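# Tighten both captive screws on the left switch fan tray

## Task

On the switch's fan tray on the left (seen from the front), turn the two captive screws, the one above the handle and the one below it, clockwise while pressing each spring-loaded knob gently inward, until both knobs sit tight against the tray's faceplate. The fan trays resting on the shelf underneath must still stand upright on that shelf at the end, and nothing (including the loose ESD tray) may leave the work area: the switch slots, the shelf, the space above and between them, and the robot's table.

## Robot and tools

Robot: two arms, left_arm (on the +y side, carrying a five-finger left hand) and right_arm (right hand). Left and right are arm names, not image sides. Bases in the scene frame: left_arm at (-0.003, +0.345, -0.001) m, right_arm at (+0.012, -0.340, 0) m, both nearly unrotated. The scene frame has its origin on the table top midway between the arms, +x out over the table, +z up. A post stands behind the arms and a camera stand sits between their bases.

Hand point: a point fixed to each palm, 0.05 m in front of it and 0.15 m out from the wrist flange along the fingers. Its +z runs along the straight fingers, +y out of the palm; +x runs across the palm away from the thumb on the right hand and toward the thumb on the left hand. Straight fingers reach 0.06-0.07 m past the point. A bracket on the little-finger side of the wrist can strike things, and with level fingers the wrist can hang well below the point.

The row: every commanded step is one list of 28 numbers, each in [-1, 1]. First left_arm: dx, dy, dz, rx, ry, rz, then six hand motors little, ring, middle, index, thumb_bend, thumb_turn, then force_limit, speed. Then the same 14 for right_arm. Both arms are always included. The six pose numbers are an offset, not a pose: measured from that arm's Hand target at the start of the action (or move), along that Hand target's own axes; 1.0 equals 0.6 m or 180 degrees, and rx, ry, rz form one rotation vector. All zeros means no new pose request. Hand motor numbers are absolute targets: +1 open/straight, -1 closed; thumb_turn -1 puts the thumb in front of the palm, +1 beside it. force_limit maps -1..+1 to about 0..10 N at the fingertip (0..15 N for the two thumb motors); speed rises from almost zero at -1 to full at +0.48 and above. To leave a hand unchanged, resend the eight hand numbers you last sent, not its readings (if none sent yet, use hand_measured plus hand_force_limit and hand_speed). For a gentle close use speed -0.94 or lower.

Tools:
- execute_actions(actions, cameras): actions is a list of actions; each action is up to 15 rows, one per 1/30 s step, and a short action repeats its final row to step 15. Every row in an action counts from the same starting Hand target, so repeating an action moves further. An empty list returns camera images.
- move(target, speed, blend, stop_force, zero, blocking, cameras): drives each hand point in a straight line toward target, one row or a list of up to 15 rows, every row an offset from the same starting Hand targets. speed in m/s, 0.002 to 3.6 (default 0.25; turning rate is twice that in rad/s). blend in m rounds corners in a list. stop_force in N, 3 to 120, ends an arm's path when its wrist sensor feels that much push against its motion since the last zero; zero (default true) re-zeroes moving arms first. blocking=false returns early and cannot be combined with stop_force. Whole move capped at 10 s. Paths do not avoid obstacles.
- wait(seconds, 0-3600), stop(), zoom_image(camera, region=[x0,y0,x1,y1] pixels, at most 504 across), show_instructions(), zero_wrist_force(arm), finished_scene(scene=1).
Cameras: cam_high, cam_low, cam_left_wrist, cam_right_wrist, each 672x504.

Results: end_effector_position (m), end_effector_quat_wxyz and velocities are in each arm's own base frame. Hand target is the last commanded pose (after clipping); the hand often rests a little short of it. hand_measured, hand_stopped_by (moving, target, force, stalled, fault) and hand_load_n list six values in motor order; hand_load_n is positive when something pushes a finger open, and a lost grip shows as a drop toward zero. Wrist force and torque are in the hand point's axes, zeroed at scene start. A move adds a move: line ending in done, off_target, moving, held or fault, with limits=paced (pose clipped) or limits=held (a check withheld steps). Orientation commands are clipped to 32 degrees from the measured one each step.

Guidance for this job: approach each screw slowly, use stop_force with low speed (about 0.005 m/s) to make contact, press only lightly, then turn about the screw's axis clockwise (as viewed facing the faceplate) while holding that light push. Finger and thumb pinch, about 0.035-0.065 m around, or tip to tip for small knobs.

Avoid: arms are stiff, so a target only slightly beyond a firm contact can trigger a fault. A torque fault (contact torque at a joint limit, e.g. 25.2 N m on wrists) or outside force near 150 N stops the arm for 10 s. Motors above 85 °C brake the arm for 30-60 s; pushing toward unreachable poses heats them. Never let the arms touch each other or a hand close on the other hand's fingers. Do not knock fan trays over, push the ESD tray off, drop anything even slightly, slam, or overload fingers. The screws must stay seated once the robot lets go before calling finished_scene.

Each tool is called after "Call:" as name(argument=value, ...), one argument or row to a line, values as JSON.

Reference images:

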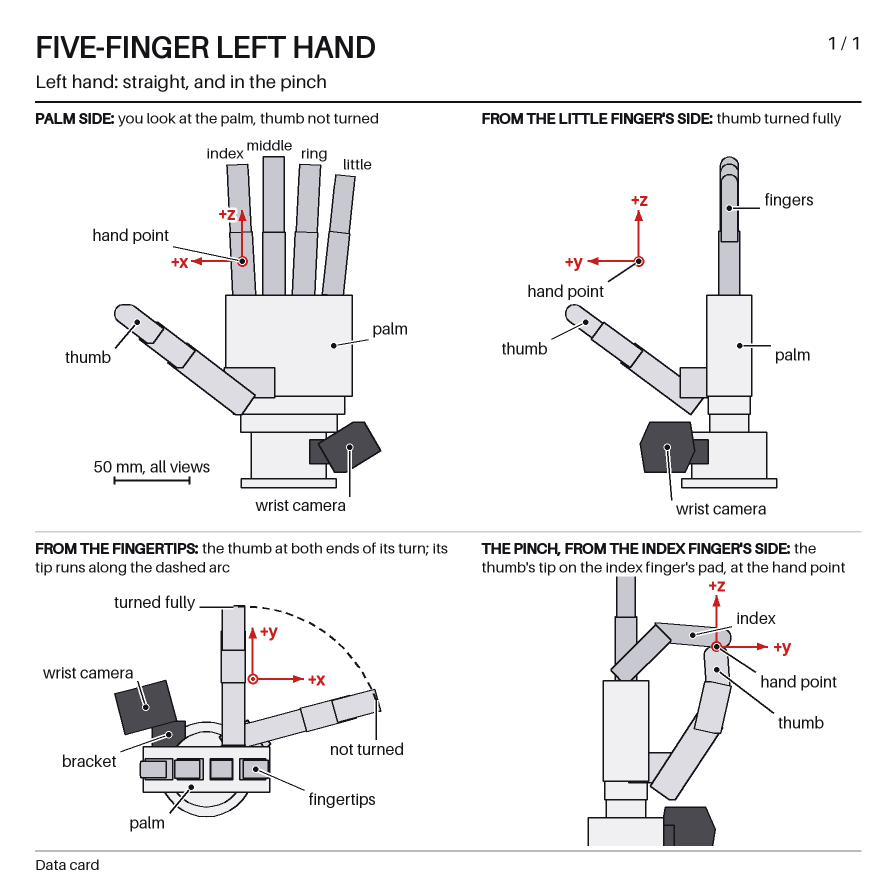

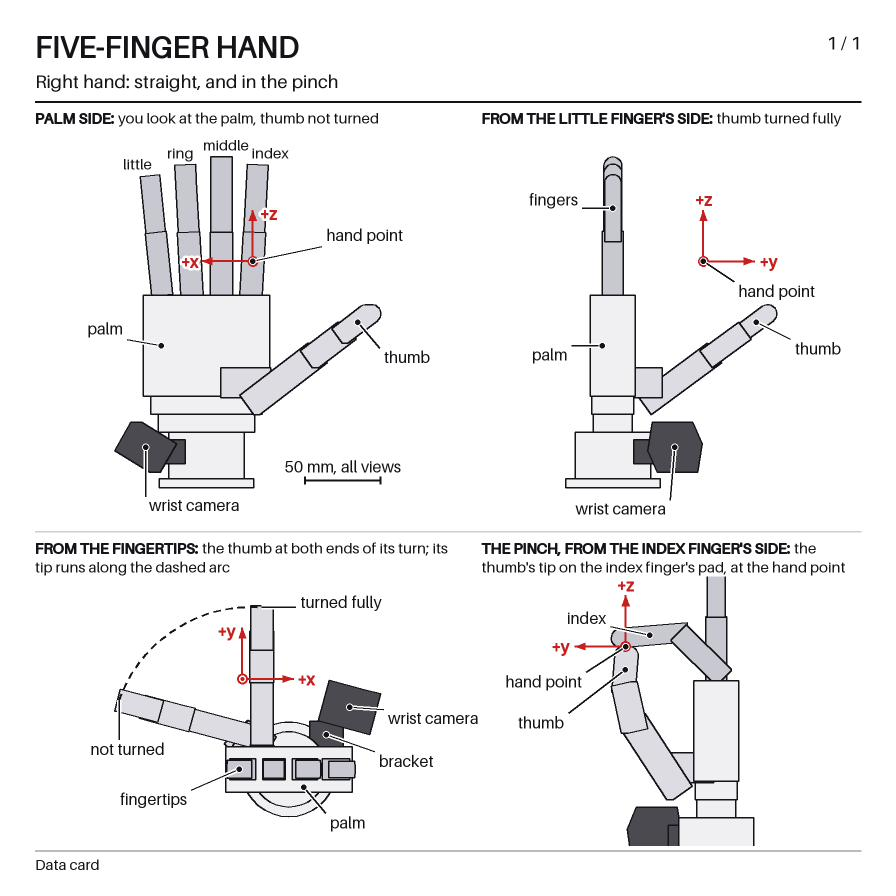

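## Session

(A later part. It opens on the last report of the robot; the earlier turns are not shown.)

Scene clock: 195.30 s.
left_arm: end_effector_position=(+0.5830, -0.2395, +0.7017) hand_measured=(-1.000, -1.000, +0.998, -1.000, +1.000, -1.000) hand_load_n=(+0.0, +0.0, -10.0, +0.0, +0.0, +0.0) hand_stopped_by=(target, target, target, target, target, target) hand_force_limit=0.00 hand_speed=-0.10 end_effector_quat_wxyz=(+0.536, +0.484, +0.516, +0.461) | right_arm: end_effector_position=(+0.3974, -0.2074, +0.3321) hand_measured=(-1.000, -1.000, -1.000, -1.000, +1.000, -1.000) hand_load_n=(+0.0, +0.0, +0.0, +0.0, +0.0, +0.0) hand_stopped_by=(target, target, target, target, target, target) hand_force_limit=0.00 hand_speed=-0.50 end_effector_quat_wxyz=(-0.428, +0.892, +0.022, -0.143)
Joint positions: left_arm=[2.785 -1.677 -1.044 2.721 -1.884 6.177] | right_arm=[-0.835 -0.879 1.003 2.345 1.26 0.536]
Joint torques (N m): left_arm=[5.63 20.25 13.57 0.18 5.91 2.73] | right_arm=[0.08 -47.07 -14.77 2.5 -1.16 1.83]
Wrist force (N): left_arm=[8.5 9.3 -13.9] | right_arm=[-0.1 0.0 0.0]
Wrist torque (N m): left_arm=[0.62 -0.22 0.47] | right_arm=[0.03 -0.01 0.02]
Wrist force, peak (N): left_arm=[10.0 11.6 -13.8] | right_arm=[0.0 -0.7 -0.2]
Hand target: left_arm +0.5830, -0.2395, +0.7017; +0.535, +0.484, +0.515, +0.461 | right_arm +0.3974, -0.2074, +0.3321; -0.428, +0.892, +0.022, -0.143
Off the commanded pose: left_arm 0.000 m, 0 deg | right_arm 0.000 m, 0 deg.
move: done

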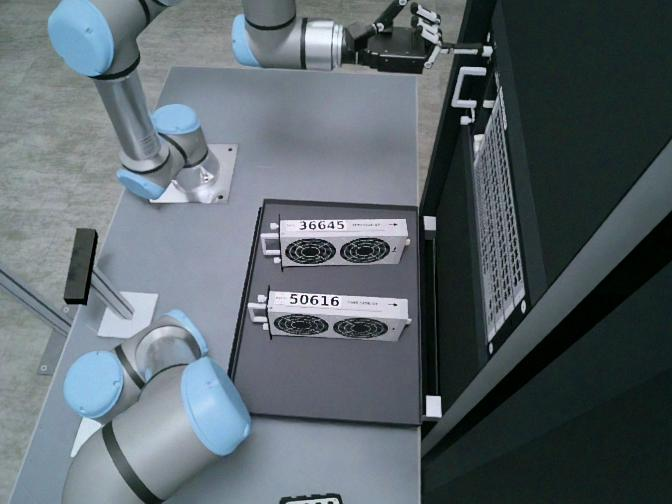

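Call:
move(
  target=[
    [0,0,-0.05,0,0,0,-1,-1,1,-1,1,-1,0,-0.1,0,0,0,0,0,0,-1,-1,-1,-1,1,-1,0,-0.5],
    [0.06467,-0.13533,-0.05,0,0,-0.5,-1,-1,1,-1,1,-1,0,-0.1,0,0,0,0,0,0,-1,-1,-1,-1,1,-1,0,-0.5],
    [-0.07067,-0.2,-0.05,0,0,-1,-1,-1,1,-1,1,-1,0,-0.1,0,0,0,0,0,0,-1,-1,-1,-1,1,-1,0,-0.5],
    [-0.13533,-0.06467,-0.05,0,0,0.5,-1,-1,1,-1,1,-1,0,-0.1,0,0,0,0,0,0,-1,-1,-1,-1,1,-1,0,-0.5],
    [0,0,-0.05,0,0,0,-1,-1,1,-1,1,-1,0,-0.1,0,0,0,0,0,0,-1,-1,-1,-1,1,-1,0,-0.5],
    [0.06467,-0.13533,-0.05,0,0,-0.5,-1,-1,1,-1,1,-1,0,-0.1,0,0,0,0,0,0,-1,-1,-1,-1,1,-1,0,-0.5],
    [-0.07067,-0.2,-0.05,0,0,-1,-1,-1,1,-1,1,-1,0,-0.1,0,0,0,0,0,0,-1,-1,-1,-1,1,-1,0,-0.5],
    [-0.13533,-0.06467,-0.05,0,0,0.5,-1,-1,1,-1,1,-1,0,-0.1,0,0,0,0,0,0,-1,-1,-1,-1,1,-1,0,-0.5],
    [-0.0177,0.0072,-0.05,0,0,0.0556,-1,-1,1,-1,1,-1,0,-0.1,0,0,0,0,0,0,-1,-1,-1,-1,1,-1,0,-0.5],
    [-0.0177,0.0072,-0.008,0,0,0.0556,-1,-1,1,-1,1,-1,0,-0.1,0,0,0,0,0,0,-1,-1,-1,-1,1,-1,0,-0.5],
  ],
  speed=[0.1,0.9,0.9,0.9,0.9,0.9,0.9,0.9,0.9,0.1],
  blend=[0.004,0.02,0.02,0.02,0.02,0.02,0.02,0.02,0.003,0],
)

Call:
move(
  target=[0,0,0.02,0,0,0,-1,-1,1,-1,1,-1,0,-0.1,0,0,0,0,0,0,-1,-1,-1,-1,1,-1,0,-0.5],
  speed=0.005,
  stop_force=8,
  cameras=["cam_high"],
)

Call:
zoom_image(
  camera="cam_high",
  region=[465, 30, 505, 70],
)

Scene clock: 204.77 s.
left_arm: end_effector_position=(+0.5777, -0.2493, +0.7071) hand_measured=(-1.000, -1.000, +1.000, -1.000, +1.000, -1.000) hand_load_n=(+0.0, +0.0, +0.0, +0.0, +0.0, +0.0) hand_stopped_by=(target, target, target, target, target, target) hand_force_limit=0.00 hand_speed=-0.10 end_effector_quat_wxyz=(+0.493, +0.528, +0.471, +0.506) | right_arm: end_effector_position=(+0.3974, -0.2074, +0.3321) hand_measured=(-1.000, -1.000, -1.000, -1.000, +1.000, -1.000) hand_load_n=(+0.0, +0.0, +0.0, +0.0, +0.0, +0.0) hand_stopped_by=(target, target, target, target, target, target) hand_force_limit=0.00 hand_speed=-0.50 end_effector_quat_wxyz=(-0.428, +0.892, +0.022, -0.143)
Joint positions: left_arm=[2.782 -1.667 -1.057 2.723 -1.887 -6.214] | right_arm=[-0.835 -0.879 1.003 2.345 1.26 0.536]
Joint torques (N m): left_arm=[-7.96 21.68 19.79 2.83 -3.17 -1.94] | right_arm=[1.83 -46.41 -14.12 2.28 -1.25 1.76]
Wrist force (N): left_arm=[0.0 -0.8 -1.7] | right_arm=[0.0 -0.3 -0.1]
Wrist torque (N m): left_arm=[0.01 -0.25 0.23] | right_arm=[-0.01 -0.03 0.02]
Wrist force, peak (N): left_arm=[8.3 9.6 -14.4] | right_arm=[0.1 -0.7 -0.3]
Hand target: left_arm +0.5778, -0.2494, +0.7071; +0.493, +0.527, +0.471, +0.506 | right_arm +0.3974, -0.2074, +0.3321; -0.428, +0.892, +0.022, -0.143
Off the commanded pose: left_arm 0.000 m, 0 deg | right_arm 0.000 m, 0 deg.
move: done

Scene clock: 206.73 s.
left_arm: end_effector_position=(+0.5825, -0.2496, +0.7071) hand_measured=(-1.000, -1.000, +1.000, -1.000, +1.000, -1.000) hand_load_n=(+0.0, +0.0, +0.0, +0.0, +0.5, +0.0) hand_stopped_by=(target, target, target, target, target, target) hand_force_limit=0.00 hand_speed=-0.10 end_effector_quat_wxyz=(+0.493, +0.527, +0.471, +0.506) | right_arm: end_effector_position=(+0.3974, -0.2074, +0.3321) hand_measured=(-1.000, -1.000, -1.000, -1.000, +1.000, -1.000) hand_load_n=(+0.0, +0.0, +0.5, +0.5, +0.0, +0.0) hand_stopped_by=(target, target, target, target, target, target) hand_force_limit=0.00 hand_speed=-0.50 end_effector_quat_wxyz=(-0.428, +0.892, +0.022, -0.143)
Joint positions: left_arm=[2.786 -1.677 -1.046 2.721 -1.884 -6.214] | right_arm=[-0.835 -0.879 1.003 2.345 1.26 0.536]
Joint torques (N m): left_arm=[-7.67 30.04 10.34 3.79 -2.86 -0.78] | right_arm=[0.25 -45.05 -15.23 2.39 -1.09 2.06]
Wrist force (N): left_arm=[0.7 -0.6 -11.6] | right_arm=[-0.1 -0.4 0.1]
Wrist torque (N m): left_arm=[0.63 -0.51 0.27] | right_arm=[-0.05 -0.01 0.01]
Wrist force, peak (N): left_arm=[0.5 -0.8 -15.7] | right_arm=[0.0 -0.6 0.0]
Hand target: left_arm +0.5825, -0.2496, +0.7071; +0.493, +0.527, +0.471, +0.506 (not the last commanded pose) | right_arm +0.3974, -0.2074, +0.3321; -0.428, +0.892, +0.022, -0.143
Off the commanded pose: left_arm 0.007 m, 0 deg | right_arm 0.000 m, 0 deg.
move: contact (left_arm)

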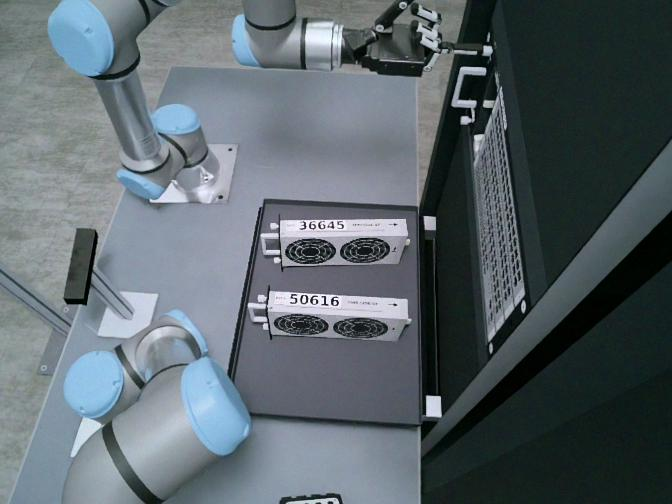

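Scaled by 12.600 from the camera's image (finer frame: 960x720).

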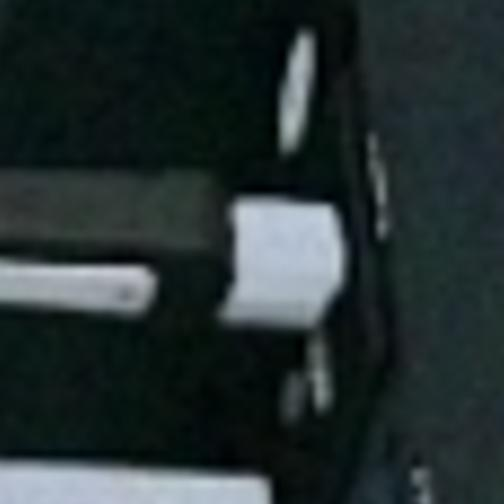

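Call:
move(
  target=[
    [-0.02156,0.00516,0.0001,0,0,0.06667,-1,-1,1,-1,1,-1,0,-0.1,0,0,0,0,0,0,-1,-1,-1,-1,1,-1,0,-0.5],
    [-0.04373,0.00573,0.0001,0,0,0.13333,-1,-1,1,-1,1,-1,0,-0.1,0,0,0,0,0,0,-1,-1,-1,-1,1,-1,0,-0.5],
    [-0.06553,0.00167,0.0002,0,0,0.2,-1,-1,1,-1,1,-1,0,-0.1,0,0,0,0,0,0,-1,-1,-1,-1,1,-1,0,-0.5],
    [-0.086,-0.00683,0.0002,0,0,0.26667,-1,-1,1,-1,1,-1,0,-0.1,0,0,0,0,0,0,-1,-1,-1,-1,1,-1,0,-0.5],
    [-0.10427,-0.0194,0.0002,0,0,0.33333,-1,-1,1,-1,1,-1,0,-0.1,0,0,0,0,0,0,-1,-1,-1,-1,1,-1,0,-0.5],
    [-0.11952,-0.0355,0.0003,0,0,0.4,-1,-1,1,-1,1,-1,0,-0.1,0,0,0,0,0,0,-1,-1,-1,-1,1,-1,0,-0.5],
    [-0.13109,-0.05441,0.0003,0,0,0.46667,-1,-1,1,-1,1,-1,0,-0.1,0,0,0,0,0,0,-1,-1,-1,-1,1,-1,0,-0.5],
  ],
  speed=0.35,
  blend=[0.002,0.002,0.002,0.002,0.002,0.002,0],
)

Call:
move(
  target=[
    [-0.02156,0.00516,0.0001,0,0,0.06667,-1,-1,1,-1,1,-1,0,-0.1,0,0,0,0,0,0,-1,-1,-1,-1,1,-1,0,-0.5],
    [-0.04373,0.00573,0.0001,0,0,0.13333,-1,-1,1,-1,1,-1,0,-0.1,0,0,0,0,0,0,-1,-1,-1,-1,1,-1,0,-0.5],
    [-0.06553,0.00167,0.0002,0,0,0.2,-1,-1,1,-1,1,-1,0,-0.1,0,0,0,0,0,0,-1,-1,-1,-1,1,-1,0,-0.5],
    [-0.086,-0.00683,0.0002,0,0,0.26667,-1,-1,1,-1,1,-1,0,-0.1,0,0,0,0,0,0,-1,-1,-1,-1,1,-1,0,-0.5],
    [-0.10427,-0.0194,0.0002,0,0,0.33333,-1,-1,1,-1,1,-1,0,-0.1,0,0,0,0,0,0,-1,-1,-1,-1,1,-1,0,-0.5],
    [-0.11952,-0.0355,0.0003,0,0,0.4,-1,-1,1,-1,1,-1,0,-0.1,0,0,0,0,0,0,-1,-1,-1,-1,1,-1,0,-0.5],
    [-0.13109,-0.05441,0.0003,0,0,0.46667,-1,-1,1,-1,1,-1,0,-0.1,0,0,0,0,0,0,-1,-1,-1,-1,1,-1,0,-0.5],
  ],
  speed=0.35,
  blend=[0.002,0.002,0.002,0.002,0.002,0.002,0],
)

Scene clock: 209.77 s.
left_arm: end_effector_position=(+0.5794, -0.3256, +0.6691) hand_measured=(-1.000, -1.000, +1.000, -1.000, +1.000, -1.000) hand_load_n=(+0.0, +0.0, -2.5, +0.0, +0.0, +0.0) hand_stopped_by=(target, target, target, target, target, target) hand_force_limit=0.00 hand_speed=-0.10 end_effector_quat_wxyz=(+0.028, +0.707, -0.003, +0.706) | right_arm: end_effector_position=(+0.3974, -0.2074, +0.3321) hand_measured=(-1.000, -1.000, -1.000, -1.000, +1.000, -1.000) hand_load_n=(+0.0, +0.0, +0.0, +0.0, +0.0, +0.0) hand_stopped_by=(target, target, target, target, target, target) hand_force_limit=0.00 hand_speed=-0.50 end_effector_quat_wxyz=(-0.428, +0.892, +0.022, -0.143)
Joint positions: left_arm=[2.808 -1.653 -1.096 2.748 -1.861 -4.748] | right_arm=[-0.835 -0.879 1.003 2.345 1.26 0.536]
Joint torques (N m): left_arm=[-0.94 25.73 36.76 6.02 0.35 2.87] | right_arm=[1.41 -45.18 -14.01 2.56 -1.02 1.83]
Wrist force (N): left_arm=[-10.1 3.2 -16.2] | right_arm=[0.0 -0.5 0.0]
Wrist torque (N m): left_arm=[1.01 -0.81 -0.69] | right_arm=[-0.06 -0.03 0.02]
Wrist force, peak (N): left_arm=[-9.8 3.1 -16.7] | right_arm=[0.1 -0.4 -0.4]
Hand target: left_arm +0.5794, -0.3257, +0.6691; +0.028, +0.707, -0.003, +0.706 | right_arm +0.3974, -0.2074, +0.3321; -0.428, +0.892, +0.022, -0.143
Off the commanded pose: left_arm 0.000 m, 0 deg | right_arm 0.000 m, 0 deg.
move: done

Scene clock: 212.40 s.
left_arm: end_effector_position=(+0.5808, -0.2959, +0.5894) hand_measured=(-1.000, -1.000, +1.000, -1.000, +1.000, -1.000) hand_load_n=(+0.0, +0.0, -6.5, +0.0, +0.0, +0.0) hand_stopped_by=(target, target, target, target, target, target) hand_force_limit=0.00 hand_speed=-0.10 end_effector_quat_wxyz=(-0.452, +0.524, -0.475, +0.543) end_effector_velocity=(+0.000, +0.000, -0.001) end_effector_angular_velocity=(+0.005, +0.002, +0.000) | right_arm: end_effector_position=(+0.3974, -0.2074, +0.3321) hand_measured=(-1.000, -1.000, -1.000, -1.000, +1.000, -1.000) hand_load_n=(+0.0, +0.0, +0.0, +0.0, +0.0, +0.0) hand_stopped_by=(target, target, target, target, target, target) hand_force_limit=0.00 hand_speed=-0.50 end_effector_quat_wxyz=(-0.428, +0.892, +0.022, -0.143)
Joint positions: left_arm=[2.832 -1.648 -1.078 2.725 -1.837 -3.282] | right_arm=[-0.835 -0.879 1.003 2.345 1.26 0.536]
Joint velocities: left_arm=[-0.001 0 -0.002 0 0 0.005] | right_arm=[within noise]
Joint torques (N m): left_arm=[-5.68 19.89 12.31 5.5 -3.86 2.84] | right_arm=[1.05 -46.46 -14.31 2.48 -1.25 1.86]
Wrist force (N): left_arm=[0.6 7.3 -15.2] | right_arm=[-0.1 -0.3 0.0]
Wrist torque (N m): left_arm=[0.85 -0.41 -0.34] | right_arm=[-0.02 -0.02 0.02]
Wrist force, peak (N): left_arm=[-11.4 2.9 -16.4] | right_arm=[0.2 -0.6 -0.2]
Hand target: left_arm +0.5808, -0.2959, +0.5894; -0.452, +0.524, -0.475, +0.543 | right_arm +0.3974, -0.2074, +0.3321; -0.428, +0.892, +0.022, -0.143
Off the commanded pose: left_arm 0.000 m, 0 deg | right_arm 0.000 m, 0 deg.
move: done

Call:
move(
  target=[
    [0,0,-0.003,0,0,0,-1,-1,1,-1,1,-1,0,-0.1,0,0,0,0,0,0,-1,-1,-1,-1,1,-1,0,-0.5],
    [-0.0008,0,-0.003,0,0,0,-1,-1,1,-1,1,-1,0,-0.1,0,0,0,0,0,0,-1,-1,-1,-1,1,-1,0,-0.5],
  ],
  speed=0.02,
)

Call:
move(
  target=[0,0,0.01,0,0,0,-1,-1,1,-1,1,-1,0,-0.1,0,0,0,0,0,0,-1,-1,-1,-1,1,-1,0,-0.5],
  speed=0.004,
  stop_force=9,
)

Call:
move(
  target=[
    [-0.02156,0.00516,0.0001,0,0,0.06667,-1,-1,1,-1,1,-1,0,-0.1,0,0,0,0,0,0,-1,-1,-1,-1,1,-1,0,-0.5],
    [-0.04373,0.00573,0.0001,0,0,0.13333,-1,-1,1,-1,1,-1,0,-0.1,0,0,0,0,0,0,-1,-1,-1,-1,1,-1,0,-0.5],
    [-0.06553,0.00167,0.0002,0,0,0.2,-1,-1,1,-1,1,-1,0,-0.1,0,0,0,0,0,0,-1,-1,-1,-1,1,-1,0,-0.5],
    [-0.086,-0.00683,0.0002,0,0,0.26667,-1,-1,1,-1,1,-1,0,-0.1,0,0,0,0,0,0,-1,-1,-1,-1,1,-1,0,-0.5],
    [-0.10427,-0.0194,0.0002,0,0,0.33333,-1,-1,1,-1,1,-1,0,-0.1,0,0,0,0,0,0,-1,-1,-1,-1,1,-1,0,-0.5],
    [-0.11952,-0.0355,0.0003,0,0,0.4,-1,-1,1,-1,1,-1,0,-0.1,0,0,0,0,0,0,-1,-1,-1,-1,1,-1,0,-0.5],
    [-0.13109,-0.05441,0.0003,0,0,0.46667,-1,-1,1,-1,1,-1,0,-0.1,0,0,0,0,0,0,-1,-1,-1,-1,1,-1,0,-0.5],
  ],
  speed=0.35,
  blend=[0.002,0.002,0.002,0.002,0.002,0.002,0],
)

Call:
move(
  target=[
    [-0.02156,0.00516,0.0001,0,0,0.06667,-1,-1,1,-1,1,-1,0,-0.1,0,0,0,0,0,0,-1,-1,-1,-1,1,-1,0,-0.5],
    [-0.04373,0.00573,0.0001,0,0,0.13333,-1,-1,1,-1,1,-1,0,-0.1,0,0,0,0,0,0,-1,-1,-1,-1,1,-1,0,-0.5],
    [-0.06553,0.00167,0.0002,0,0,0.2,-1,-1,1,-1,1,-1,0,-0.1,0,0,0,0,0,0,-1,-1,-1,-1,1,-1,0,-0.5],
    [-0.086,-0.00683,0.0002,0,0,0.26667,-1,-1,1,-1,1,-1,0,-0.1,0,0,0,0,0,0,-1,-1,-1,-1,1,-1,0,-0.5],
    [-0.10427,-0.0194,0.0002,0,0,0.33333,-1,-1,1,-1,1,-1,0,-0.1,0,0,0,0,0,0,-1,-1,-1,-1,1,-1,0,-0.5],
    [-0.11952,-0.0355,0.0003,0,0,0.4,-1,-1,1,-1,1,-1,0,-0.1,0,0,0,0,0,0,-1,-1,-1,-1,1,-1,0,-0.5],
    [-0.13109,-0.05441,0.0003,0,0,0.46667,-1,-1,1,-1,1,-1,0,-0.1,0,0,0,0,0,0,-1,-1,-1,-1,1,-1,0,-0.5],
  ],
  speed=0.35,
  blend=[0.002,0.002,0.002,0.002,0.002,0.002,0],
)

Scene clock: 213.57 s.
left_arm: end_effector_position=(+0.5790, -0.2953, +0.5893) hand_measured=(-1.000, -1.000, +1.000, -1.000, +1.000, -1.000) hand_load_n=(+0.0, +0.0, +0.0, +0.0, +0.0, +0.0) hand_stopped_by=(target, target, target, target, target, target) hand_force_limit=0.00 hand_speed=-0.10 end_effector_quat_wxyz=(-0.452, +0.524, -0.475, +0.543) | right_arm: end_effector_position=(+0.3974, -0.2074, +0.3321) hand_measured=(-1.000, -1.000, -1.000, -1.000, +1.000, -1.000) hand_load_n=(+0.0, +0.0, +0.0, +0.0, +0.0, +0.0) hand_stopped_by=(target, target, target, target, target, target) hand_force_limit=0.00 hand_speed=-0.50 end_effector_quat_wxyz=(-0.428, +0.892, +0.022, -0.143)
Joint positions: left_arm=[2.832 -1.644 -1.083 2.726 -1.837 -3.282] | right_arm=[-0.835 -0.879 1.003 2.345 1.26 0.536]
Joint torques (N m): left_arm=[3.74 31.02 12.99 2.76 2.75 2.48] | right_arm=[1.77 -46.27 -13.97 2.57 -1.17 1.78]
Wrist force (N): left_arm=[-0.9 0.6 -1.2] | right_arm=[0.3 -0.3 0.1]
Wrist torque (N m): left_arm=[-0.02 -0.06 -0.36] | right_arm=[-0.03 -0.07 0.04]
Wrist force, peak (N): left_arm=[0.9 6.8 -15.1] | right_arm=[0.1 -0.6 -0.1]
Hand target: left_arm +0.5790, -0.2953, +0.5893; -0.452, +0.524, -0.475, +0.543 | right_arm +0.3974, -0.2074, +0.3321; -0.428, +0.892, +0.022, -0.143
Off the commanded pose: left_arm 0.000 m, 0 deg | right_arm 0.000 m, 0 deg.
move: done

Scene clock: 214.90 s.
left_arm: end_effector_position=(+0.5807, -0.2954, +0.5893) hand_measured=(-1.000, -1.000, +1.000, -1.000, +1.000, -1.000) hand_load_n=(+0.0, +0.0, +0.0, +0.0, +0.0, +0.0) hand_stopped_by=(target, target, target, target, target, target) hand_force_limit=0.00 hand_speed=-0.10 end_effector_quat_wxyz=(-0.452, +0.524, -0.475, +0.543) | right_arm: end_effector_position=(+0.3974, -0.2074, +0.3321) hand_measured=(-1.000, -1.000, -1.000, -1.000, +1.000, -1.000) hand_load_n=(+0.0, +0.0, +0.0, +0.0, +0.0, +0.0) hand_stopped_by=(target, target, target, target, target, target) hand_force_limit=0.00 hand_speed=-0.50 end_effector_quat_wxyz=(-0.428, +0.892, +0.022, -0.143)
Joint positions: left_arm=[2.833 -1.647 -1.079 2.726 -1.836 -3.282] | right_arm=[-0.835 -0.879 1.003 2.345 1.26 0.536]
Joint torques (N m): left_arm=[-6.55 27.65 9.64 3.84 -2.87 2.33] | right_arm=[1.48 -46.12 -15.17 2.48 -1.31 1.96]
Wrist force (N): left_arm=[-0.6 0.2 -12.4] | right_arm=[0.0 -0.3 0.1]
Wrist torque (N m): left_arm=[0.60 -0.38 -0.33] | right_arm=[-0.03 -0.03 0.02]
Wrist force, peak (N): left_arm=[-1.0 0.6 -15.3] | right_arm=[0.0 -0.6 0.1]
Hand target: left_arm +0.5807, -0.2954, +0.5893; -0.452, +0.524, -0.475, +0.543 (not the last commanded pose) | right_arm +0.3974, -0.2074, +0.3321; -0.428, +0.892, +0.022, -0.143
Off the commanded pose: left_arm 0.004 m, 0 deg | right_arm 0.000 m, 0 deg.
move: contact (left_arm)

Scene clock: 217.53 s.
left_arm: end_effector_position=(+0.5844, -0.2131, +0.6107) hand_measured=(-1.000, -1.000, +1.000, -1.000, +1.000, -1.000) hand_load_n=(+0.0, +0.0, +0.5, +0.0, +0.0, +0.0) hand_stopped_by=(target, target, target, target, target, target) hand_force_limit=0.00 hand_speed=-0.10 end_effector_quat_wxyz=(+0.700, -0.071, +0.704, -0.101) | right_arm: end_effector_position=(+0.3974, -0.2074, +0.3321) hand_measured=(-1.000, -1.000, -1.000, -1.000, +1.000, -1.000) hand_load_n=(+0.0, +0.0, +0.0, +0.0, +0.0, +0.0) hand_stopped_by=(target, target, target, target, target, target) hand_force_limit=0.00 hand_speed=-0.50 end_effector_quat_wxyz=(-0.428, +0.892, +0.022, -0.143)
Joint positions: left_arm=[2.815 -1.671 -1.024 2.694 -1.854 -1.816] | right_arm=[-0.835 -0.879 1.003 2.345 1.26 0.536]
Joint torques (N m): left_arm=[8.02 29.86 9.65 2.49 -3.01 2.94] | right_arm=[1.52 -45.36 -14.69 2.38 -1.51 1.86]
Wrist force (N): left_arm=[0.7 -6.4 -11.1] | right_arm=[0.0 -0.3 0.0]
Wrist torque (N m): left_arm=[0.85 0.06 0.11] | right_arm=[-0.01 -0.04 0.02]
Wrist force, peak (N): left_arm=[8.5 -4.1 -11.2] | right_arm=[0.1 -0.7 -0.1]
Hand target: left_arm +0.5844, -0.2131, +0.6107; +0.700, -0.071, +0.704, -0.101 | right_arm +0.3974, -0.2074, +0.3321; -0.428, +0.892, +0.022, -0.143
Off the commanded pose: left_arm 0.000 m, 0 deg | right_arm 0.000 m, 0 deg.
move: done

Scene clock: 220.17 s.
left_arm: end_effector_position=(+0.5841, -0.2257, +0.6948) hand_measured=(-1.000, -1.000, +1.000, -1.000, +1.000, -1.000) hand_load_n=(+0.5, +0.0, +0.5, +0.0, +0.0, +0.5) hand_stopped_by=(target, target, target, target, target, target) hand_force_limit=0.00 hand_speed=-0.10 end_effector_quat_wxyz=(+0.588, +0.418, +0.571, +0.393) | right_arm: end_effector_position=(+0.3974, -0.2074, +0.3321) hand_measured=(-1.000, -1.000, -1.000, -1.000, +1.000, -1.000) hand_load_n=(+0.0, +0.0, +0.0, +0.0, +0.0, +0.0) hand_stopped_by=(target, target, target, target, target, target) hand_force_limit=0.00 hand_speed=-0.50 end_effector_quat_wxyz=(-0.428, +0.892, +0.022, -0.143)
Joint positions: left_arm=[2.788 -1.681 -1.03 2.71 -1.881 -0.35] | right_arm=[-0.835 -0.879 1.003 2.345 1.26 0.536]
Joint torques (N m): left_arm=[15.53 31.72 23.77 2.35 0.37 3.04] | right_arm=[2.28 -45.37 -13.88 2.66 -1.05 1.95]
Wrist force (N): left_arm=[-8.2 -6.1 -11.6] | right_arm=[0.0 -0.6 0.0]
Wrist torque (N m): left_arm=[0.80 -0.45 -0.19] | right_arm=[-0.06 -0.03 0.01]
Wrist force, peak (N): left_arm=[-7.0 -3.4 -13.6] | right_arm=[0.0 -0.6 0.0]
Hand target: left_arm +0.5841, -0.2257, +0.6949; +0.588, +0.418, +0.571, +0.393 | right_arm +0.3974, -0.2074, +0.3321; -0.428, +0.892, +0.022, -0.143
Off the commanded pose: left_arm 0.000 m, 0 deg | right_arm 0.000 m, 0 deg.
move: done

Call:
move(
  target=[
    [-0.02156,0.00516,0.0001,0,0,0.06667,-1,-1,1,-1,1,-1,0,-0.1,0,0,0,0,0,0,-1,-1,-1,-1,1,-1,0,-0.5],
    [-0.04373,0.00573,0.0001,0,0,0.13333,-1,-1,1,-1,1,-1,0,-0.1,0,0,0,0,0,0,-1,-1,-1,-1,1,-1,0,-0.5],
    [-0.06553,0.00167,0.0002,0,0,0.2,-1,-1,1,-1,1,-1,0,-0.1,0,0,0,0,0,0,-1,-1,-1,-1,1,-1,0,-0.5],
    [-0.086,-0.00683,0.0002,0,0,0.26667,-1,-1,1,-1,1,-1,0,-0.1,0,0,0,0,0,0,-1,-1,-1,-1,1,-1,0,-0.5],
    [-0.10427,-0.0194,0.0002,0,0,0.33333,-1,-1,1,-1,1,-1,0,-0.1,0,0,0,0,0,0,-1,-1,-1,-1,1,-1,0,-0.5],
    [-0.11952,-0.0355,0.0003,0,0,0.4,-1,-1,1,-1,1,-1,0,-0.1,0,0,0,0,0,0,-1,-1,-1,-1,1,-1,0,-0.5],
    [-0.13109,-0.05441,0.0003,0,0,0.46667,-1,-1,1,-1,1,-1,0,-0.1,0,0,0,0,0,0,-1,-1,-1,-1,1,-1,0,-0.5],
  ],
  speed=0.35,
  blend=[0.002,0.002,0.002,0.002,0.002,0.002,0],
)

Call:
move(
  target=[
    [-0.02156,0.00516,0.0001,0,0,0.06667,-1,-1,1,-1,1,-1,0,-0.1,0,0,0,0,0,0,-1,-1,-1,-1,1,-1,0,-0.5],
    [-0.04373,0.00573,0.0001,0,0,0.13333,-1,-1,1,-1,1,-1,0,-0.1,0,0,0,0,0,0,-1,-1,-1,-1,1,-1,0,-0.5],
    [-0.06553,0.00167,0.0002,0,0,0.2,-1,-1,1,-1,1,-1,0,-0.1,0,0,0,0,0,0,-1,-1,-1,-1,1,-1,0,-0.5],
    [-0.086,-0.00683,0.0002,0,0,0.26667,-1,-1,1,-1,1,-1,0,-0.1,0,0,0,0,0,0,-1,-1,-1,-1,1,-1,0,-0.5],
    [-0.10427,-0.0194,0.0002,0,0,0.33333,-1,-1,1,-1,1,-1,0,-0.1,0,0,0,0,0,0,-1,-1,-1,-1,1,-1,0,-0.5],
    [-0.11952,-0.0355,0.0003,0,0,0.4,-1,-1,1,-1,1,-1,0,-0.1,0,0,0,0,0,0,-1,-1,-1,-1,1,-1,0,-0.5],
    [-0.13109,-0.05441,0.0003,0,0,0.46667,-1,-1,1,-1,1,-1,0,-0.1,0,0,0,0,0,0,-1,-1,-1,-1,1,-1,0,-0.5],
  ],
  speed=0.35,
  blend=[0.002,0.002,0.002,0.002,0.002,0.002,0],
  cameras=["cam_high"],
)

Call:
zoom_image(
  camera="cam_high",
  region=[465, 30, 505, 70],
)

Scene clock: 223.47 s.
left_arm: end_effector_position=(+0.5807, -0.3106, +0.6911) hand_measured=(-1.000, -1.000, +1.000, -1.000, +1.000, -1.000) hand_load_n=(+0.0, +0.0, -0.5, +0.0, +0.5, +0.0) hand_stopped_by=(target, target, target, target, target, target) hand_force_limit=0.00 hand_speed=-0.10 end_effector_quat_wxyz=(+0.174, +0.692, +0.144, +0.685) | right_arm: end_effector_position=(+0.3974, -0.2074, +0.3321) hand_measured=(-1.000, -1.000, -1.000, -1.000, +1.000, -1.000) hand_load_n=(+0.0, +0.0, +0.0, +0.0, +0.0, +0.0) hand_stopped_by=(target, target, target, target, target, target) hand_force_limit=0.00 hand_speed=-0.50 end_effector_quat_wxyz=(-0.428, +0.892, +0.022, -0.143)
Joint positions: left_arm=[2.801 -1.661 -1.086 2.745 -1.869 1.116] | right_arm=[-0.835 -0.879 1.003 2.345 1.26 0.536]
Joint torques (N m): left_arm=[8.72 32.78 36.13 7.56 -0.49 2.85] | right_arm=[2.76 -44.74 -14.01 2.78 -1.01 2.05]
Wrist force (N): left_arm=[-16.3 0.9 -17.7] | right_arm=[0.1 -0.5 -0.1]
Wrist torque (N m): left_arm=[1.19 -1.03 -0.95] | right_arm=[-0.04 -0.03 0.02]
Wrist force, peak (N): left_arm=[-16.5 0.5 -17.8] | right_arm=[0.1 -0.6 -0.3]
Hand target: left_arm +0.5806, -0.3107, +0.6911; +0.174, +0.692, +0.144, +0.685 | right_arm +0.3974, -0.2074, +0.3321; -0.428, +0.892, +0.022, -0.143
Off the commanded pose: left_arm 0.000 m, 0 deg | right_arm 0.000 m, 0 deg.
move: done

Scene clock: 226.10 s.
left_arm: end_effector_position=(+0.5805, -0.3158, +0.6062) hand_measured=(-1.000, -1.000, +1.000, -1.000, +1.000, -1.000) hand_load_n=(+0.0, +0.0, -4.5, -0.5, +0.0, +0.0) hand_stopped_by=(target, target, target, target, target, target) hand_force_limit=0.00 hand_speed=-0.10 end_effector_quat_wxyz=(-0.329, +0.611, -0.356, +0.626) | right_arm: end_effector_position=(+0.3974, -0.2074, +0.3321) hand_measured=(-1.000, -1.000, -1.000, -1.000, +1.000, -1.000) hand_load_n=(+0.0, +0.0, +0.0, +0.0, +0.0, +0.0) hand_stopped_by=(target, target, target, target, target, target) hand_force_limit=0.00 hand_speed=-0.50 end_effector_quat_wxyz=(-0.428, +0.892, +0.022, -0.143)
Joint positions: left_arm=[2.831 -1.647 -1.09 2.736 -1.839 2.582] | right_arm=[-0.835 -0.879 1.003 2.345 1.26 0.536]
Joint torques (N m): left_arm=[-6.16 14.82 18.38 5.35 -3.22 2.64] | right_arm=[1.89 -44.39 -14.91 2.8 -0.85 1.81]
Wrist force (N): left_arm=[-3.0 5.9 -16.0] | right_arm=[0.1 -0.3 -0.2]
Wrist torque (N m): left_arm=[0.97 -0.66 -0.50] | right_arm=[-0.01 -0.03 0.02]
Wrist force, peak (N): left_arm=[-16.3 0.5 -17.7] | right_arm=[-0.1 -0.6 -0.2]
Hand target: left_arm +0.5805, -0.3158, +0.6061; -0.329, +0.611, -0.356, +0.626 | right_arm +0.3974, -0.2074, +0.3321; -0.428, +0.892, +0.022, -0.143
Off the commanded pose: left_arm 0.000 m, 0 deg | right_arm 0.000 m, 0 deg.
move: done

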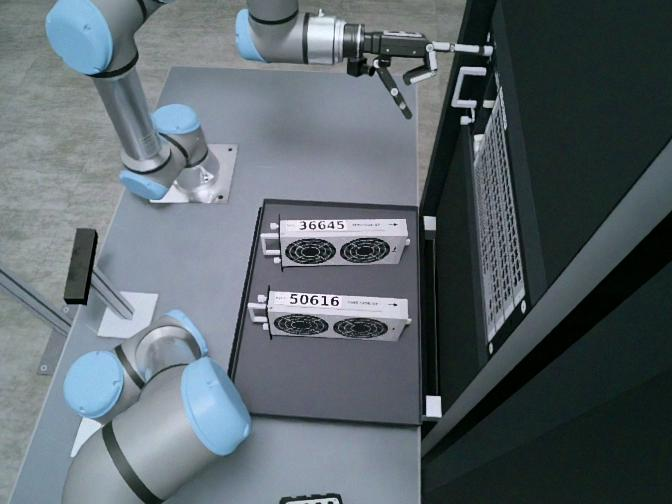

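Scaled by 12.600 from the camera's image (finer frame: 960x720).

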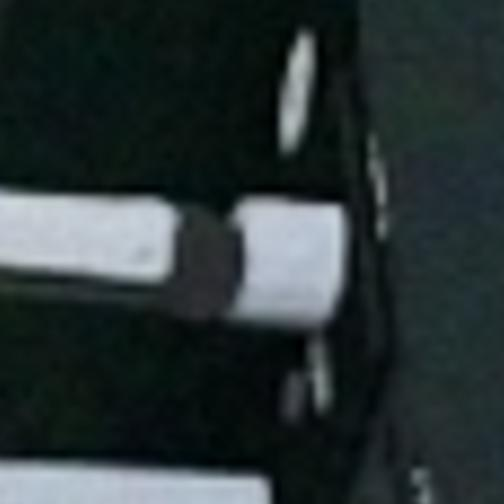

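Call:
move(
  target=[0,0,0.0003,0,0,0,-1,-1,1,-1,1,-1,0,-0.1,0,0,0,0,0,0,-1,-1,-1,-1,1,-1,0,-0.5],
  speed=0.005,
)

Call:
move(
  target=[
    [-0.02156,0.00516,0,0,0,0.06667,-1,-1,1,-1,1,-1,0,-0.1,0,0,0,0,0,0,-1,-1,-1,-1,1,-1,0,-0.5],
    [-0.04373,0.00573,0,0,0,0.13333,-1,-1,1,-1,1,-1,0,-0.1,0,0,0,0,0,0,-1,-1,-1,-1,1,-1,0,-0.5],
    [-0.06553,0.00167,0,0,0,0.2,-1,-1,1,-1,1,-1,0,-0.1,0,0,0,0,0,0,-1,-1,-1,-1,1,-1,0,-0.5],
    [-0.086,-0.00683,0,0,0,0.26667,-1,-1,1,-1,1,-1,0,-0.1,0,0,0,0,0,0,-1,-1,-1,-1,1,-1,0,-0.5],
    [-0.10427,-0.0194,0,0,0,0.33333,-1,-1,1,-1,1,-1,0,-0.1,0,0,0,0,0,0,-1,-1,-1,-1,1,-1,0,-0.5],
    [-0.11952,-0.0355,0,0,0,0.4,-1,-1,1,-1,1,-1,0,-0.1,0,0,0,0,0,0,-1,-1,-1,-1,1,-1,0,-0.5],
    [-0.13109,-0.05441,0,0,0,0.46667,-1,-1,1,-1,1,-1,0,-0.1,0,0,0,0,0,0,-1,-1,-1,-1,1,-1,0,-0.5],
  ],
  speed=0.25,
  blend=[0.002,0.002,0.002,0.002,0.002,0.002,0],
)

Scene clock: 226.97 s.
left_arm: end_effector_position=(+0.5807, -0.3159, +0.6061) hand_measured=(-1.000, -1.000, +1.000, -1.000, +1.000, -1.000) hand_load_n=(+0.0, +0.0, -4.5, +0.0, +0.0, +0.0) hand_stopped_by=(target, target, target, target, target, target) hand_force_limit=0.00 hand_speed=-0.10 end_effector_quat_wxyz=(-0.329, +0.611, -0.356, +0.626) | right_arm: end_effector_position=(+0.3974, -0.2074, +0.3321) hand_measured=(-1.000, -1.000, -1.000, -1.000, +1.000, -1.000) hand_load_n=(+0.0, +0.0, +0.0, +0.0, +0.0, +0.0) hand_stopped_by=(target, target, target, target, target, target) hand_force_limit=0.00 hand_speed=-0.50 end_effector_quat_wxyz=(-0.428, +0.892, +0.022, -0.143)
Joint positions: left_arm=[2.831 -1.647 -1.09 2.736 -1.839 2.583] | right_arm=[-0.835 -0.879 1.003 2.345 1.26 0.536]
Joint torques (N m): left_arm=[13.56 13.9 33.48 4.18 1.95 2.77] | right_arm=[2.38 -44.41 -15.84 2.73 -0.78 1.95]
Wrist force (N): left_arm=[-3.7 5.4 -21.8] | right_arm=[0.2 -0.4 -0.2]
Wrist torque (N m): left_arm=[1.28 -0.80 -0.62] | right_arm=[-0.01 -0.06 0.03]
Wrist force, peak (N): left_arm=[-2.6 4.8 -22.5] | right_arm=[0.2 -0.5 -0.1]
Hand target: left_arm +0.5807, -0.3158, +0.6061; -0.329, +0.611, -0.356, +0.626 | right_arm +0.3974, -0.2074, +0.3321; -0.428, +0.892, +0.022, -0.143
Off the commanded pose: left_arm 0.000 m, 0 deg | right_arm 0.000 m, 0 deg.
move: done

Scene clock: 230.37 s.
left_arm: end_effector_position=(+0.5843, -0.2320, +0.5921) hand_measured=(-1.000, -1.000, +1.000, -1.000, +1.000, -1.000) hand_load_n=(+0.0, +0.0, -1.0, +0.0, +0.0, +0.5) hand_stopped_by=(target, target, target, target, target, target) hand_force_limit=0.00 hand_speed=-0.10 end_effector_quat_wxyz=(+0.663, -0.216, +0.674, -0.245) | right_arm: end_effector_position=(+0.3974, -0.2074, +0.3321) hand_measured=(-1.000, -1.000, -1.000, -1.000, +1.000, -1.000) hand_load_n=(+0.0, +0.0, +0.0, +0.0, +0.0, +0.0) hand_stopped_by=(target, target, target, target, target, target) hand_force_limit=0.00 hand_speed=-0.50 end_effector_quat_wxyz=(-0.428, +0.892, +0.022, -0.143)
Joint positions: left_arm=[2.825 -1.665 -1.035 2.699 -1.845 4.048] | right_arm=[-0.835 -0.879 1.003 2.345 1.26 0.536]
Joint torques (N m): left_arm=[2.31 32.32 14.52 6.39 -3.26 2.79] | right_arm=[0.91 -44.83 -14.67 2.57 -1.01 1.82]
Wrist force (N): left_arm=[8.6 1.5 -17.2] | right_arm=[0.1 -0.3 0.1]
Wrist torque (N m): left_arm=[0.93 0.05 0.34] | right_arm=[-0.03 -0.04 0.03]
Wrist force, peak (N): left_arm=[-2.6 5.7 -22.5] | right_arm=[-0.1 -0.6 0.0]
Hand target: left_arm +0.5843, -0.2319, +0.5921; +0.663, -0.216, +0.674, -0.245 | right_arm +0.3974, -0.2074, +0.3321; -0.428, +0.892, +0.022, -0.143
Off the commanded pose: left_arm 0.000 m, 0 deg | right_arm 0.000 m, 0 deg.
move: done

Call:
move(
  target=[0,0,-0.08,0,0,0,-1,-1,1,-1,1,-1,0,-0.1,0,0,0,0,0,0,-1,-1,-1,-1,1,-1,0,-0.5],
  speed=0.1,
  cameras=["cam_high","cam_left_wrist"],
)

Call:
zoom_image(
  camera="cam_high",
  region=[465, 30, 505, 70],
)

Call:
zoom_image(
  camera="cam_high",
  region=[445, 95, 495, 145],
)

Scene clock: 231.57 s.
left_arm: end_effector_position=(+0.5364, -0.2299, +0.5921) hand_measured=(-1.000, -1.000, +1.000, -1.000, +1.000, -1.000) hand_load_n=(+0.0, +0.0, +0.0, +0.0, +0.5, +0.0) hand_stopped_by=(target, target, target, target, target, target) hand_force_limit=0.00 hand_speed=-0.10 end_effector_quat_wxyz=(+0.663, -0.216, +0.674, -0.245) | right_arm: end_effector_position=(+0.3974, -0.2074, +0.3321) hand_measured=(-1.000, -1.000, -1.000, -1.000, +1.000, -1.000) hand_load_n=(+0.0, +0.0, +0.0, +0.0, +0.0, +0.0) hand_stopped_by=(target, target, target, target, target, target) hand_force_limit=0.00 hand_speed=-0.50 end_effector_quat_wxyz=(-0.428, +0.892, +0.022, -0.143)
Joint positions: left_arm=[2.787 -1.566 -1.139 2.704 -1.882 4.049] | right_arm=[-0.835 -0.879 1.003 2.345 1.26 0.536]
Joint torques (N m): left_arm=[6.6 26.51 25.24 1.94 3.03 -1.35] | right_arm=[2.18 -44.6 -13.64 2.58 -0.96 2]
Wrist force (N): left_arm=[-1.4 1.0 -0.5] | right_arm=[-0.1 -0.3 -0.1]
Wrist torque (N m): left_arm=[0.04 0.20 -0.30] | right_arm=[-0.01 -0.02 0.02]
Wrist force, peak (N): left_arm=[8.3 1.6 -17.1] | right_arm=[0.2 -0.8 0.0]
Hand target: left_arm +0.5364, -0.2299, +0.5922; +0.663, -0.216, +0.674, -0.245 | right_arm +0.3974, -0.2074, +0.3321; -0.428, +0.892, +0.022, -0.143
Off the commanded pose: left_arm 0.000 m, 0 deg | right_arm 0.000 m, 0 deg.
move: done
cam_left_wrist: T_world_to_cam=[[0.00952, -0.91655, 0.39981, -0.44964], [-0.54726, -0.33941, -0.76505, 0.66348], [0.83691, -0.21152, -0.50482, -0.08266]] pos_world=[0.43656, -0.20441, 0.64564]

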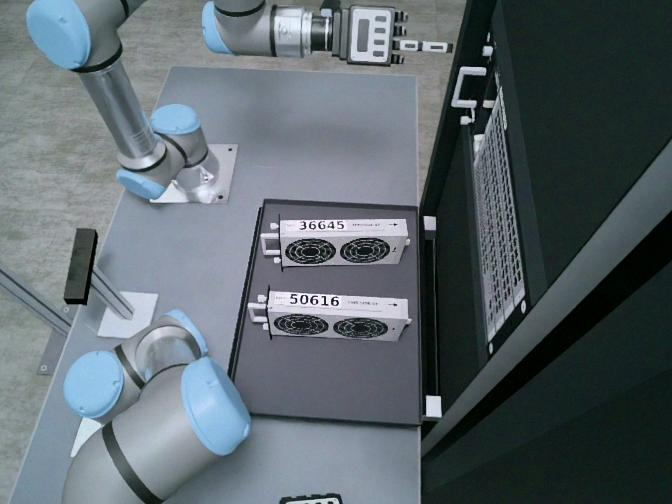

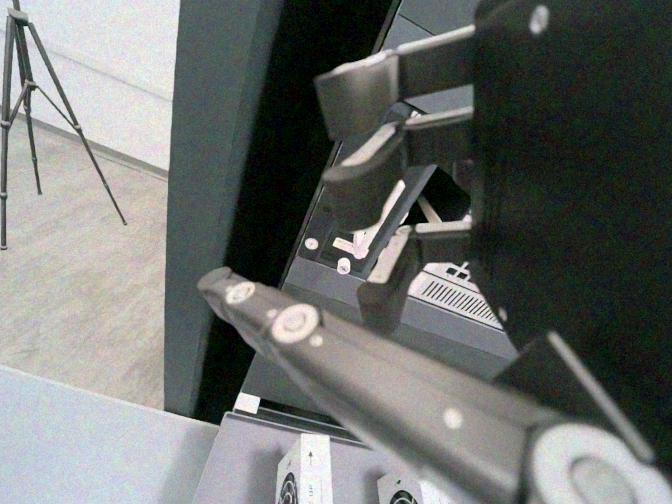

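Scaled by 12.600 from the camera's image (finer frame: 960x720).

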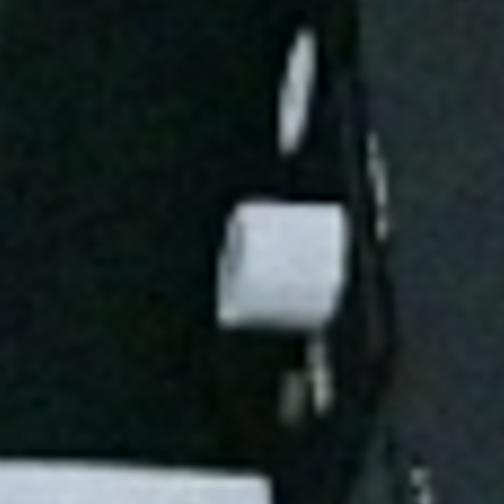

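Scaled by 10.080 from the camera's image (finer frame: 960x720).

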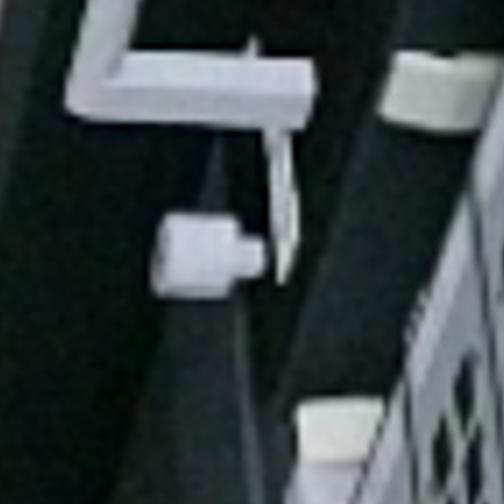

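Call:
move(
  target=[
    [0.06467,-0.13533,0,0,0,-0.5,-1,-1,1,-1,1,-1,0,-0.1,0,0,0,0,0,0,-1,-1,-1,-1,1,-1,0,-0.5],
    [-0.07067,-0.2,0,0,0,-1,-1,-1,1,-1,1,-1,0,-0.1,0,0,0,0,0,0,-1,-1,-1,-1,1,-1,0,-0.5],
    [-0.13533,-0.06467,0,0,0,0.5,-1,-1,1,-1,1,-1,0,-0.1,0,0,0,0,0,0,-1,-1,-1,-1,1,-1,0,-0.5],
    [0,0,0,0,0,0,-1,-1,1,-1,1,-1,0,-0.1,0,0,0,0,0,0,-1,-1,-1,-1,1,-1,0,-0.5],
    [0.06467,-0.13533,0,0,0,-0.5,-1,-1,1,-1,1,-1,0,-0.1,0,0,0,0,0,0,-1,-1,-1,-1,1,-1,0,-0.5],
    [-0.07067,-0.2,0,0,0,-1,-1,-1,1,-1,1,-1,0,-0.1,0,0,0,0,0,0,-1,-1,-1,-1,1,-1,0,-0.5],
    [0.0502,0.001,0,0,0,0.7333,-1,-1,1,-1,1,-1,0,-0.1,0,0,0,0,0,0,-1,-1,-1,-1,1,-1,0,-0.5],
    [0.0502,0.001,0.049,0,0,0.7333,-1,-1,1,-1,1,-1,0,-0.1,0,0,0,0,0,0,-1,-1,-1,-1,1,-1,0,-0.5],
  ],
  speed=[0.8,0.8,0.8,0.8,0.8,0.8,0.8,0.15],
  blend=[0.02,0.02,0.02,0.02,0.02,0.02,0.005,0],
)

Call:
move(
  target=[0,0,0.04,0,0,0,-1,-1,1,-1,1,-1,0,-0.1,0,0,0,0,0,0,-1,-1,-1,-1,1,-1,0,-0.5],
  speed=0.01,
  stop_force=8,
  cameras=["cam_high"],
)

Call:
zoom_image(
  camera="cam_high",
  region=[445, 95, 495, 145],
)

Scene clock: 239.30 s.
left_arm: end_effector_position=(+0.5649, -0.2492, +0.5680) hand_measured=(-1.000, -1.000, +1.000, -1.000, +1.000, -1.000) hand_load_n=(+0.0, +0.0, +0.0, +0.0, +0.0, +0.0) hand_stopped_by=(target, target, target, target, target, target) hand_force_limit=0.00 hand_speed=-0.10 end_effector_quat_wxyz=(+0.493, +0.528, +0.471, +0.506) | right_arm: end_effector_position=(+0.3974, -0.2074, +0.3321) hand_measured=(-1.000, -1.000, -1.000, -1.000, +1.000, -1.000) hand_load_n=(+0.0, +0.0, +0.0, +0.5, +0.0, +0.0) hand_stopped_by=(target, target, target, target, target, target) hand_force_limit=0.00 hand_speed=-0.50 end_effector_quat_wxyz=(-0.428, +0.892, +0.022, -0.143)
Joint positions: left_arm=[2.771 -1.563 -1.532 3.094 -1.899 -6.214] | right_arm=[-0.835 -0.879 1.003 2.345 1.26 0.536]
Joint torques (N m): left_arm=[0.88 16.95 28.56 1.52 -1.88 -2.08] | right_arm=[1.44 -43.84 -15.14 2.62 -1.05 1.88]
Wrist force (N): left_arm=[0.2 -0.7 -1.9] | right_arm=[-0.1 -0.4 -0.2]
Wrist torque (N m): left_arm=[0.04 -0.27 0.24] | right_arm=[-0.02 0.00 0.01]
Wrist force, peak (N): left_arm=[-0.2 -1.4 -3.1] | right_arm=[0.1 -0.7 -0.1]
Hand target: left_arm +0.5649, -0.2492, +0.5680; +0.493, +0.527, +0.471, +0.506 | right_arm +0.3974, -0.2074, +0.3321; -0.428, +0.892, +0.022, -0.143
Off the commanded pose: left_arm 0.000 m, 0 deg | right_arm 0.000 m, 0 deg.
move: done

Scene clock: 242.10 s.
left_arm: end_effector_position=(+0.5833, -0.2500, +0.5680) hand_measured=(-1.000, -1.000, +1.000, -1.000, +1.000, -1.000) hand_load_n=(+0.0, +0.0, -1.5, +0.0, +0.0, +0.0) hand_stopped_by=(target, target, target, target, target, target) hand_force_limit=0.00 hand_speed=-0.10 end_effector_quat_wxyz=(+0.493, +0.527, +0.471, +0.506) | right_arm: end_effector_position=(+0.3974, -0.2074, +0.3321) hand_measured=(-1.000, -1.000, -1.000, -1.000, +1.000, -1.000) hand_load_n=(+0.0, +0.0, +0.0, +0.0, +0.0, +0.0) hand_stopped_by=(target, target, target, target, target, target) hand_force_limit=0.00 hand_speed=-0.50 end_effector_quat_wxyz=(-0.428, +0.892, +0.022, -0.143)
Joint positions: left_arm=[2.786 -1.6 -1.495 3.094 -1.884 -6.214] | right_arm=[-0.835 -0.879 1.003 2.345 1.26 0.536]
Joint torques (N m): left_arm=[-7.31 28.38 11.9 3.23 -2.84 -0.9] | right_arm=[2.88 -43.59 -15.47 2.83 -0.93 1.8]
Wrist force (N): left_arm=[0.8 1.2 -10.7] | right_arm=[0.2 -0.2 -0.1]
Wrist torque (N m): left_arm=[0.65 -0.36 0.23] | right_arm=[0.00 -0.06 0.04]
Wrist force, peak (N): left_arm=[2.1 1.2 -20.2] | right_arm=[0.0 -0.7 0.0]
Hand target: left_arm +0.5833, -0.2500, +0.5680; +0.493, +0.527, +0.471, +0.506 (not the last commanded pose) | right_arm +0.3974, -0.2074, +0.3321; -0.428, +0.892, +0.022, -0.143
Off the commanded pose: left_arm 0.006 m, 0 deg | right_arm 0.000 m, 0 deg.
move: contact (left_arm)

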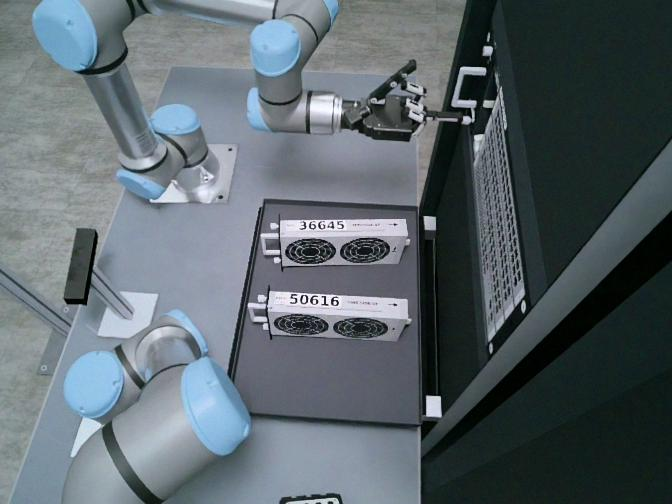

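Scaled by 10.080 from the camera's image (finer frame: 960x720).

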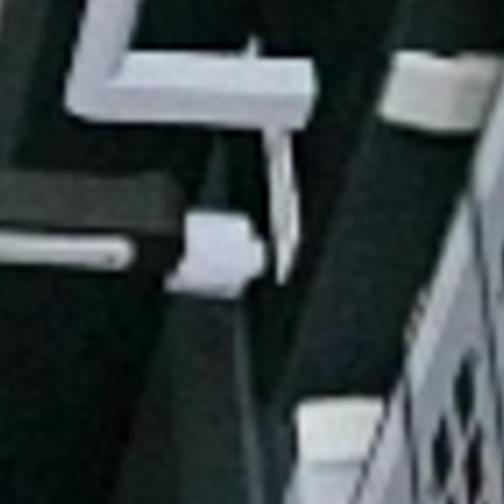

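Call:
move(
  target=[
    [-0.02156,0.00516,0.0001,0,0,0.06667,-1,-1,1,-1,1,-1,0,-0.1,0,0,0,0,0,0,-1,-1,-1,-1,1,-1,0,-0.5],
    [-0.04373,0.00573,0.0001,0,0,0.13333,-1,-1,1,-1,1,-1,0,-0.1,0,0,0,0,0,0,-1,-1,-1,-1,1,-1,0,-0.5],
    [-0.06553,0.00167,0.0002,0,0,0.2,-1,-1,1,-1,1,-1,0,-0.1,0,0,0,0,0,0,-1,-1,-1,-1,1,-1,0,-0.5],
    [-0.086,-0.00683,0.0002,0,0,0.26667,-1,-1,1,-1,1,-1,0,-0.1,0,0,0,0,0,0,-1,-1,-1,-1,1,-1,0,-0.5],
    [-0.10427,-0.0194,0.0002,0,0,0.33333,-1,-1,1,-1,1,-1,0,-0.1,0,0,0,0,0,0,-1,-1,-1,-1,1,-1,0,-0.5],
    [-0.11952,-0.0355,0.0003,0,0,0.4,-1,-1,1,-1,1,-1,0,-0.1,0,0,0,0,0,0,-1,-1,-1,-1,1,-1,0,-0.5],
    [-0.13109,-0.05441,0.0003,0,0,0.46667,-1,-1,1,-1,1,-1,0,-0.1,0,0,0,0,0,0,-1,-1,-1,-1,1,-1,0,-0.5],
  ],
  speed=0.35,
  blend=[0.002,0.002,0.002,0.002,0.002,0.002,0],
)

Call:
move(
  target=[
    [-0.02156,0.00516,0.0001,0,0,0.06667,-1,-1,1,-1,1,-1,0,-0.1,0,0,0,0,0,0,-1,-1,-1,-1,1,-1,0,-0.5],
    [-0.04373,0.00573,0.0001,0,0,0.13333,-1,-1,1,-1,1,-1,0,-0.1,0,0,0,0,0,0,-1,-1,-1,-1,1,-1,0,-0.5],
    [-0.06553,0.00167,0.0002,0,0,0.2,-1,-1,1,-1,1,-1,0,-0.1,0,0,0,0,0,0,-1,-1,-1,-1,1,-1,0,-0.5],
    [-0.086,-0.00683,0.0002,0,0,0.26667,-1,-1,1,-1,1,-1,0,-0.1,0,0,0,0,0,0,-1,-1,-1,-1,1,-1,0,-0.5],
    [-0.10427,-0.0194,0.0002,0,0,0.33333,-1,-1,1,-1,1,-1,0,-0.1,0,0,0,0,0,0,-1,-1,-1,-1,1,-1,0,-0.5],
    [-0.11952,-0.0355,0.0003,0,0,0.4,-1,-1,1,-1,1,-1,0,-0.1,0,0,0,0,0,0,-1,-1,-1,-1,1,-1,0,-0.5],
    [-0.13109,-0.05441,0.0003,0,0,0.46667,-1,-1,1,-1,1,-1,0,-0.1,0,0,0,0,0,0,-1,-1,-1,-1,1,-1,0,-0.5],
  ],
  speed=0.35,
  blend=[0.002,0.002,0.002,0.002,0.002,0.002,0],
)

Scene clock: 245.20 s.
left_arm: end_effector_position=(+0.5802, -0.3261, +0.5300) hand_measured=(-1.000, -1.000, +0.998, -1.000, +1.000, -1.000) hand_load_n=(+0.0, +0.0, -11.0, +0.0, +0.0, -0.5) hand_stopped_by=(target, target, target, target, target, target) hand_force_limit=0.00 hand_speed=-0.10 end_effector_quat_wxyz=(+0.028, +0.707, -0.003, +0.706) end_effector_velocity=(+0.000, +0.000, +0.000) end_effector_angular_velocity=(+0.005, +0.000, +0.001) | right_arm: end_effector_position=(+0.3974, -0.2074, +0.3321) hand_measured=(-1.000, -1.000, -1.000, -1.000, +1.000, -1.000) hand_load_n=(+0.0, +0.0, +0.0, +0.0, +0.0, +0.0) hand_stopped_by=(target, target, target, target, target, target) hand_force_limit=0.00 hand_speed=-0.50 end_effector_quat_wxyz=(-0.428, +0.892, +0.022, -0.143)
Joint positions: left_arm=[2.808 -1.586 -1.532 3.117 -1.861 -4.748] | right_arm=[-0.835 -0.879 1.003 2.345 1.26 0.536]
Joint velocities: left_arm=[0 0 0.001 -0.001 -0.001 0.005] | right_arm=[within noise]
Joint torques (N m): left_arm=[6.73 22.67 35.62 4.37 -2.41 2.45] | right_arm=[3.28 -42.47 -15.6 2.76 -0.87 2.06]
Wrist force (N): left_arm=[-0.8 11.1 -21.4] | right_arm=[0.1 -0.4 0.1]
Wrist torque (N m): left_arm=[1.08 -0.92 -0.36] | right_arm=[-0.03 -0.05 0.02]
Wrist force, peak (N): left_arm=[-0.8 11.1 -21.4] | right_arm=[-0.2 -0.6 -0.2]
Hand target: left_arm +0.5802, -0.3261, +0.5300; +0.028, +0.707, -0.003, +0.706 | right_arm +0.3974, -0.2074, +0.3321; -0.428, +0.892, +0.022, -0.143
Off the commanded pose: left_arm 0.000 m, 0 deg | right_arm 0.000 m, 0 deg.
move: done

Scene clock: 247.83 s.
left_arm: end_effector_position=(+0.5817, -0.2963, +0.4504) hand_measured=(-1.000, -1.000, +0.998, -1.000, +1.000, -1.000) hand_load_n=(+0.0, +0.0, -10.5, +0.0, +0.0, +0.0) hand_stopped_by=(target, target, target, target, target, target) hand_force_limit=0.00 hand_speed=-0.10 end_effector_quat_wxyz=(-0.452, +0.524, -0.475, +0.544) end_effector_velocity=(+0.000, +0.000, -0.001) end_effector_angular_velocity=(+0.005, +0.001, +0.000) | right_arm: end_effector_position=(+0.3974, -0.2074, +0.3321) hand_measured=(-1.000, -1.000, -1.000, -1.000, +1.000, -1.000) hand_load_n=(+0.0, +0.0, +0.0, +0.0, +0.0, +0.0) hand_stopped_by=(target, target, target, target, target, target) hand_force_limit=0.00 hand_speed=-0.50 end_effector_quat_wxyz=(-0.428, +0.892, +0.022, -0.143)
Joint positions: left_arm=[2.832 -1.573 -1.523 3.095 -1.838 -3.282] | right_arm=[-0.835 -0.879 1.003 2.345 1.26 0.536]
Joint velocities: left_arm=[0 0 -0.001 0 -0.001 0.005] | right_arm=[within noise]
Joint torques (N m): left_arm=[7 13.63 20.52 6.62 -9.25 2.92] | right_arm=[3.32 -44.29 -15.45 2.8 -0.95 1.97]
Wrist force (N): left_arm=[16.8 9.4 -27.8] | right_arm=[0.0 -0.4 0.0]
Wrist torque (N m): left_arm=[1.24 -0.02 0.49] | right_arm=[-0.04 -0.03 0.02]
Wrist force, peak (N): left_arm=[22.2 11.2 -28.7] | right_arm=[-0.1 -0.7 -0.1]
Hand target: left_arm +0.5816, -0.2963, +0.4502; -0.452, +0.524, -0.475, +0.543 | right_arm +0.3974, -0.2074, +0.3321; -0.428, +0.892, +0.022, -0.143
Off the commanded pose: left_arm 0.000 m, 0 deg | right_arm 0.000 m, 0 deg.
move: done


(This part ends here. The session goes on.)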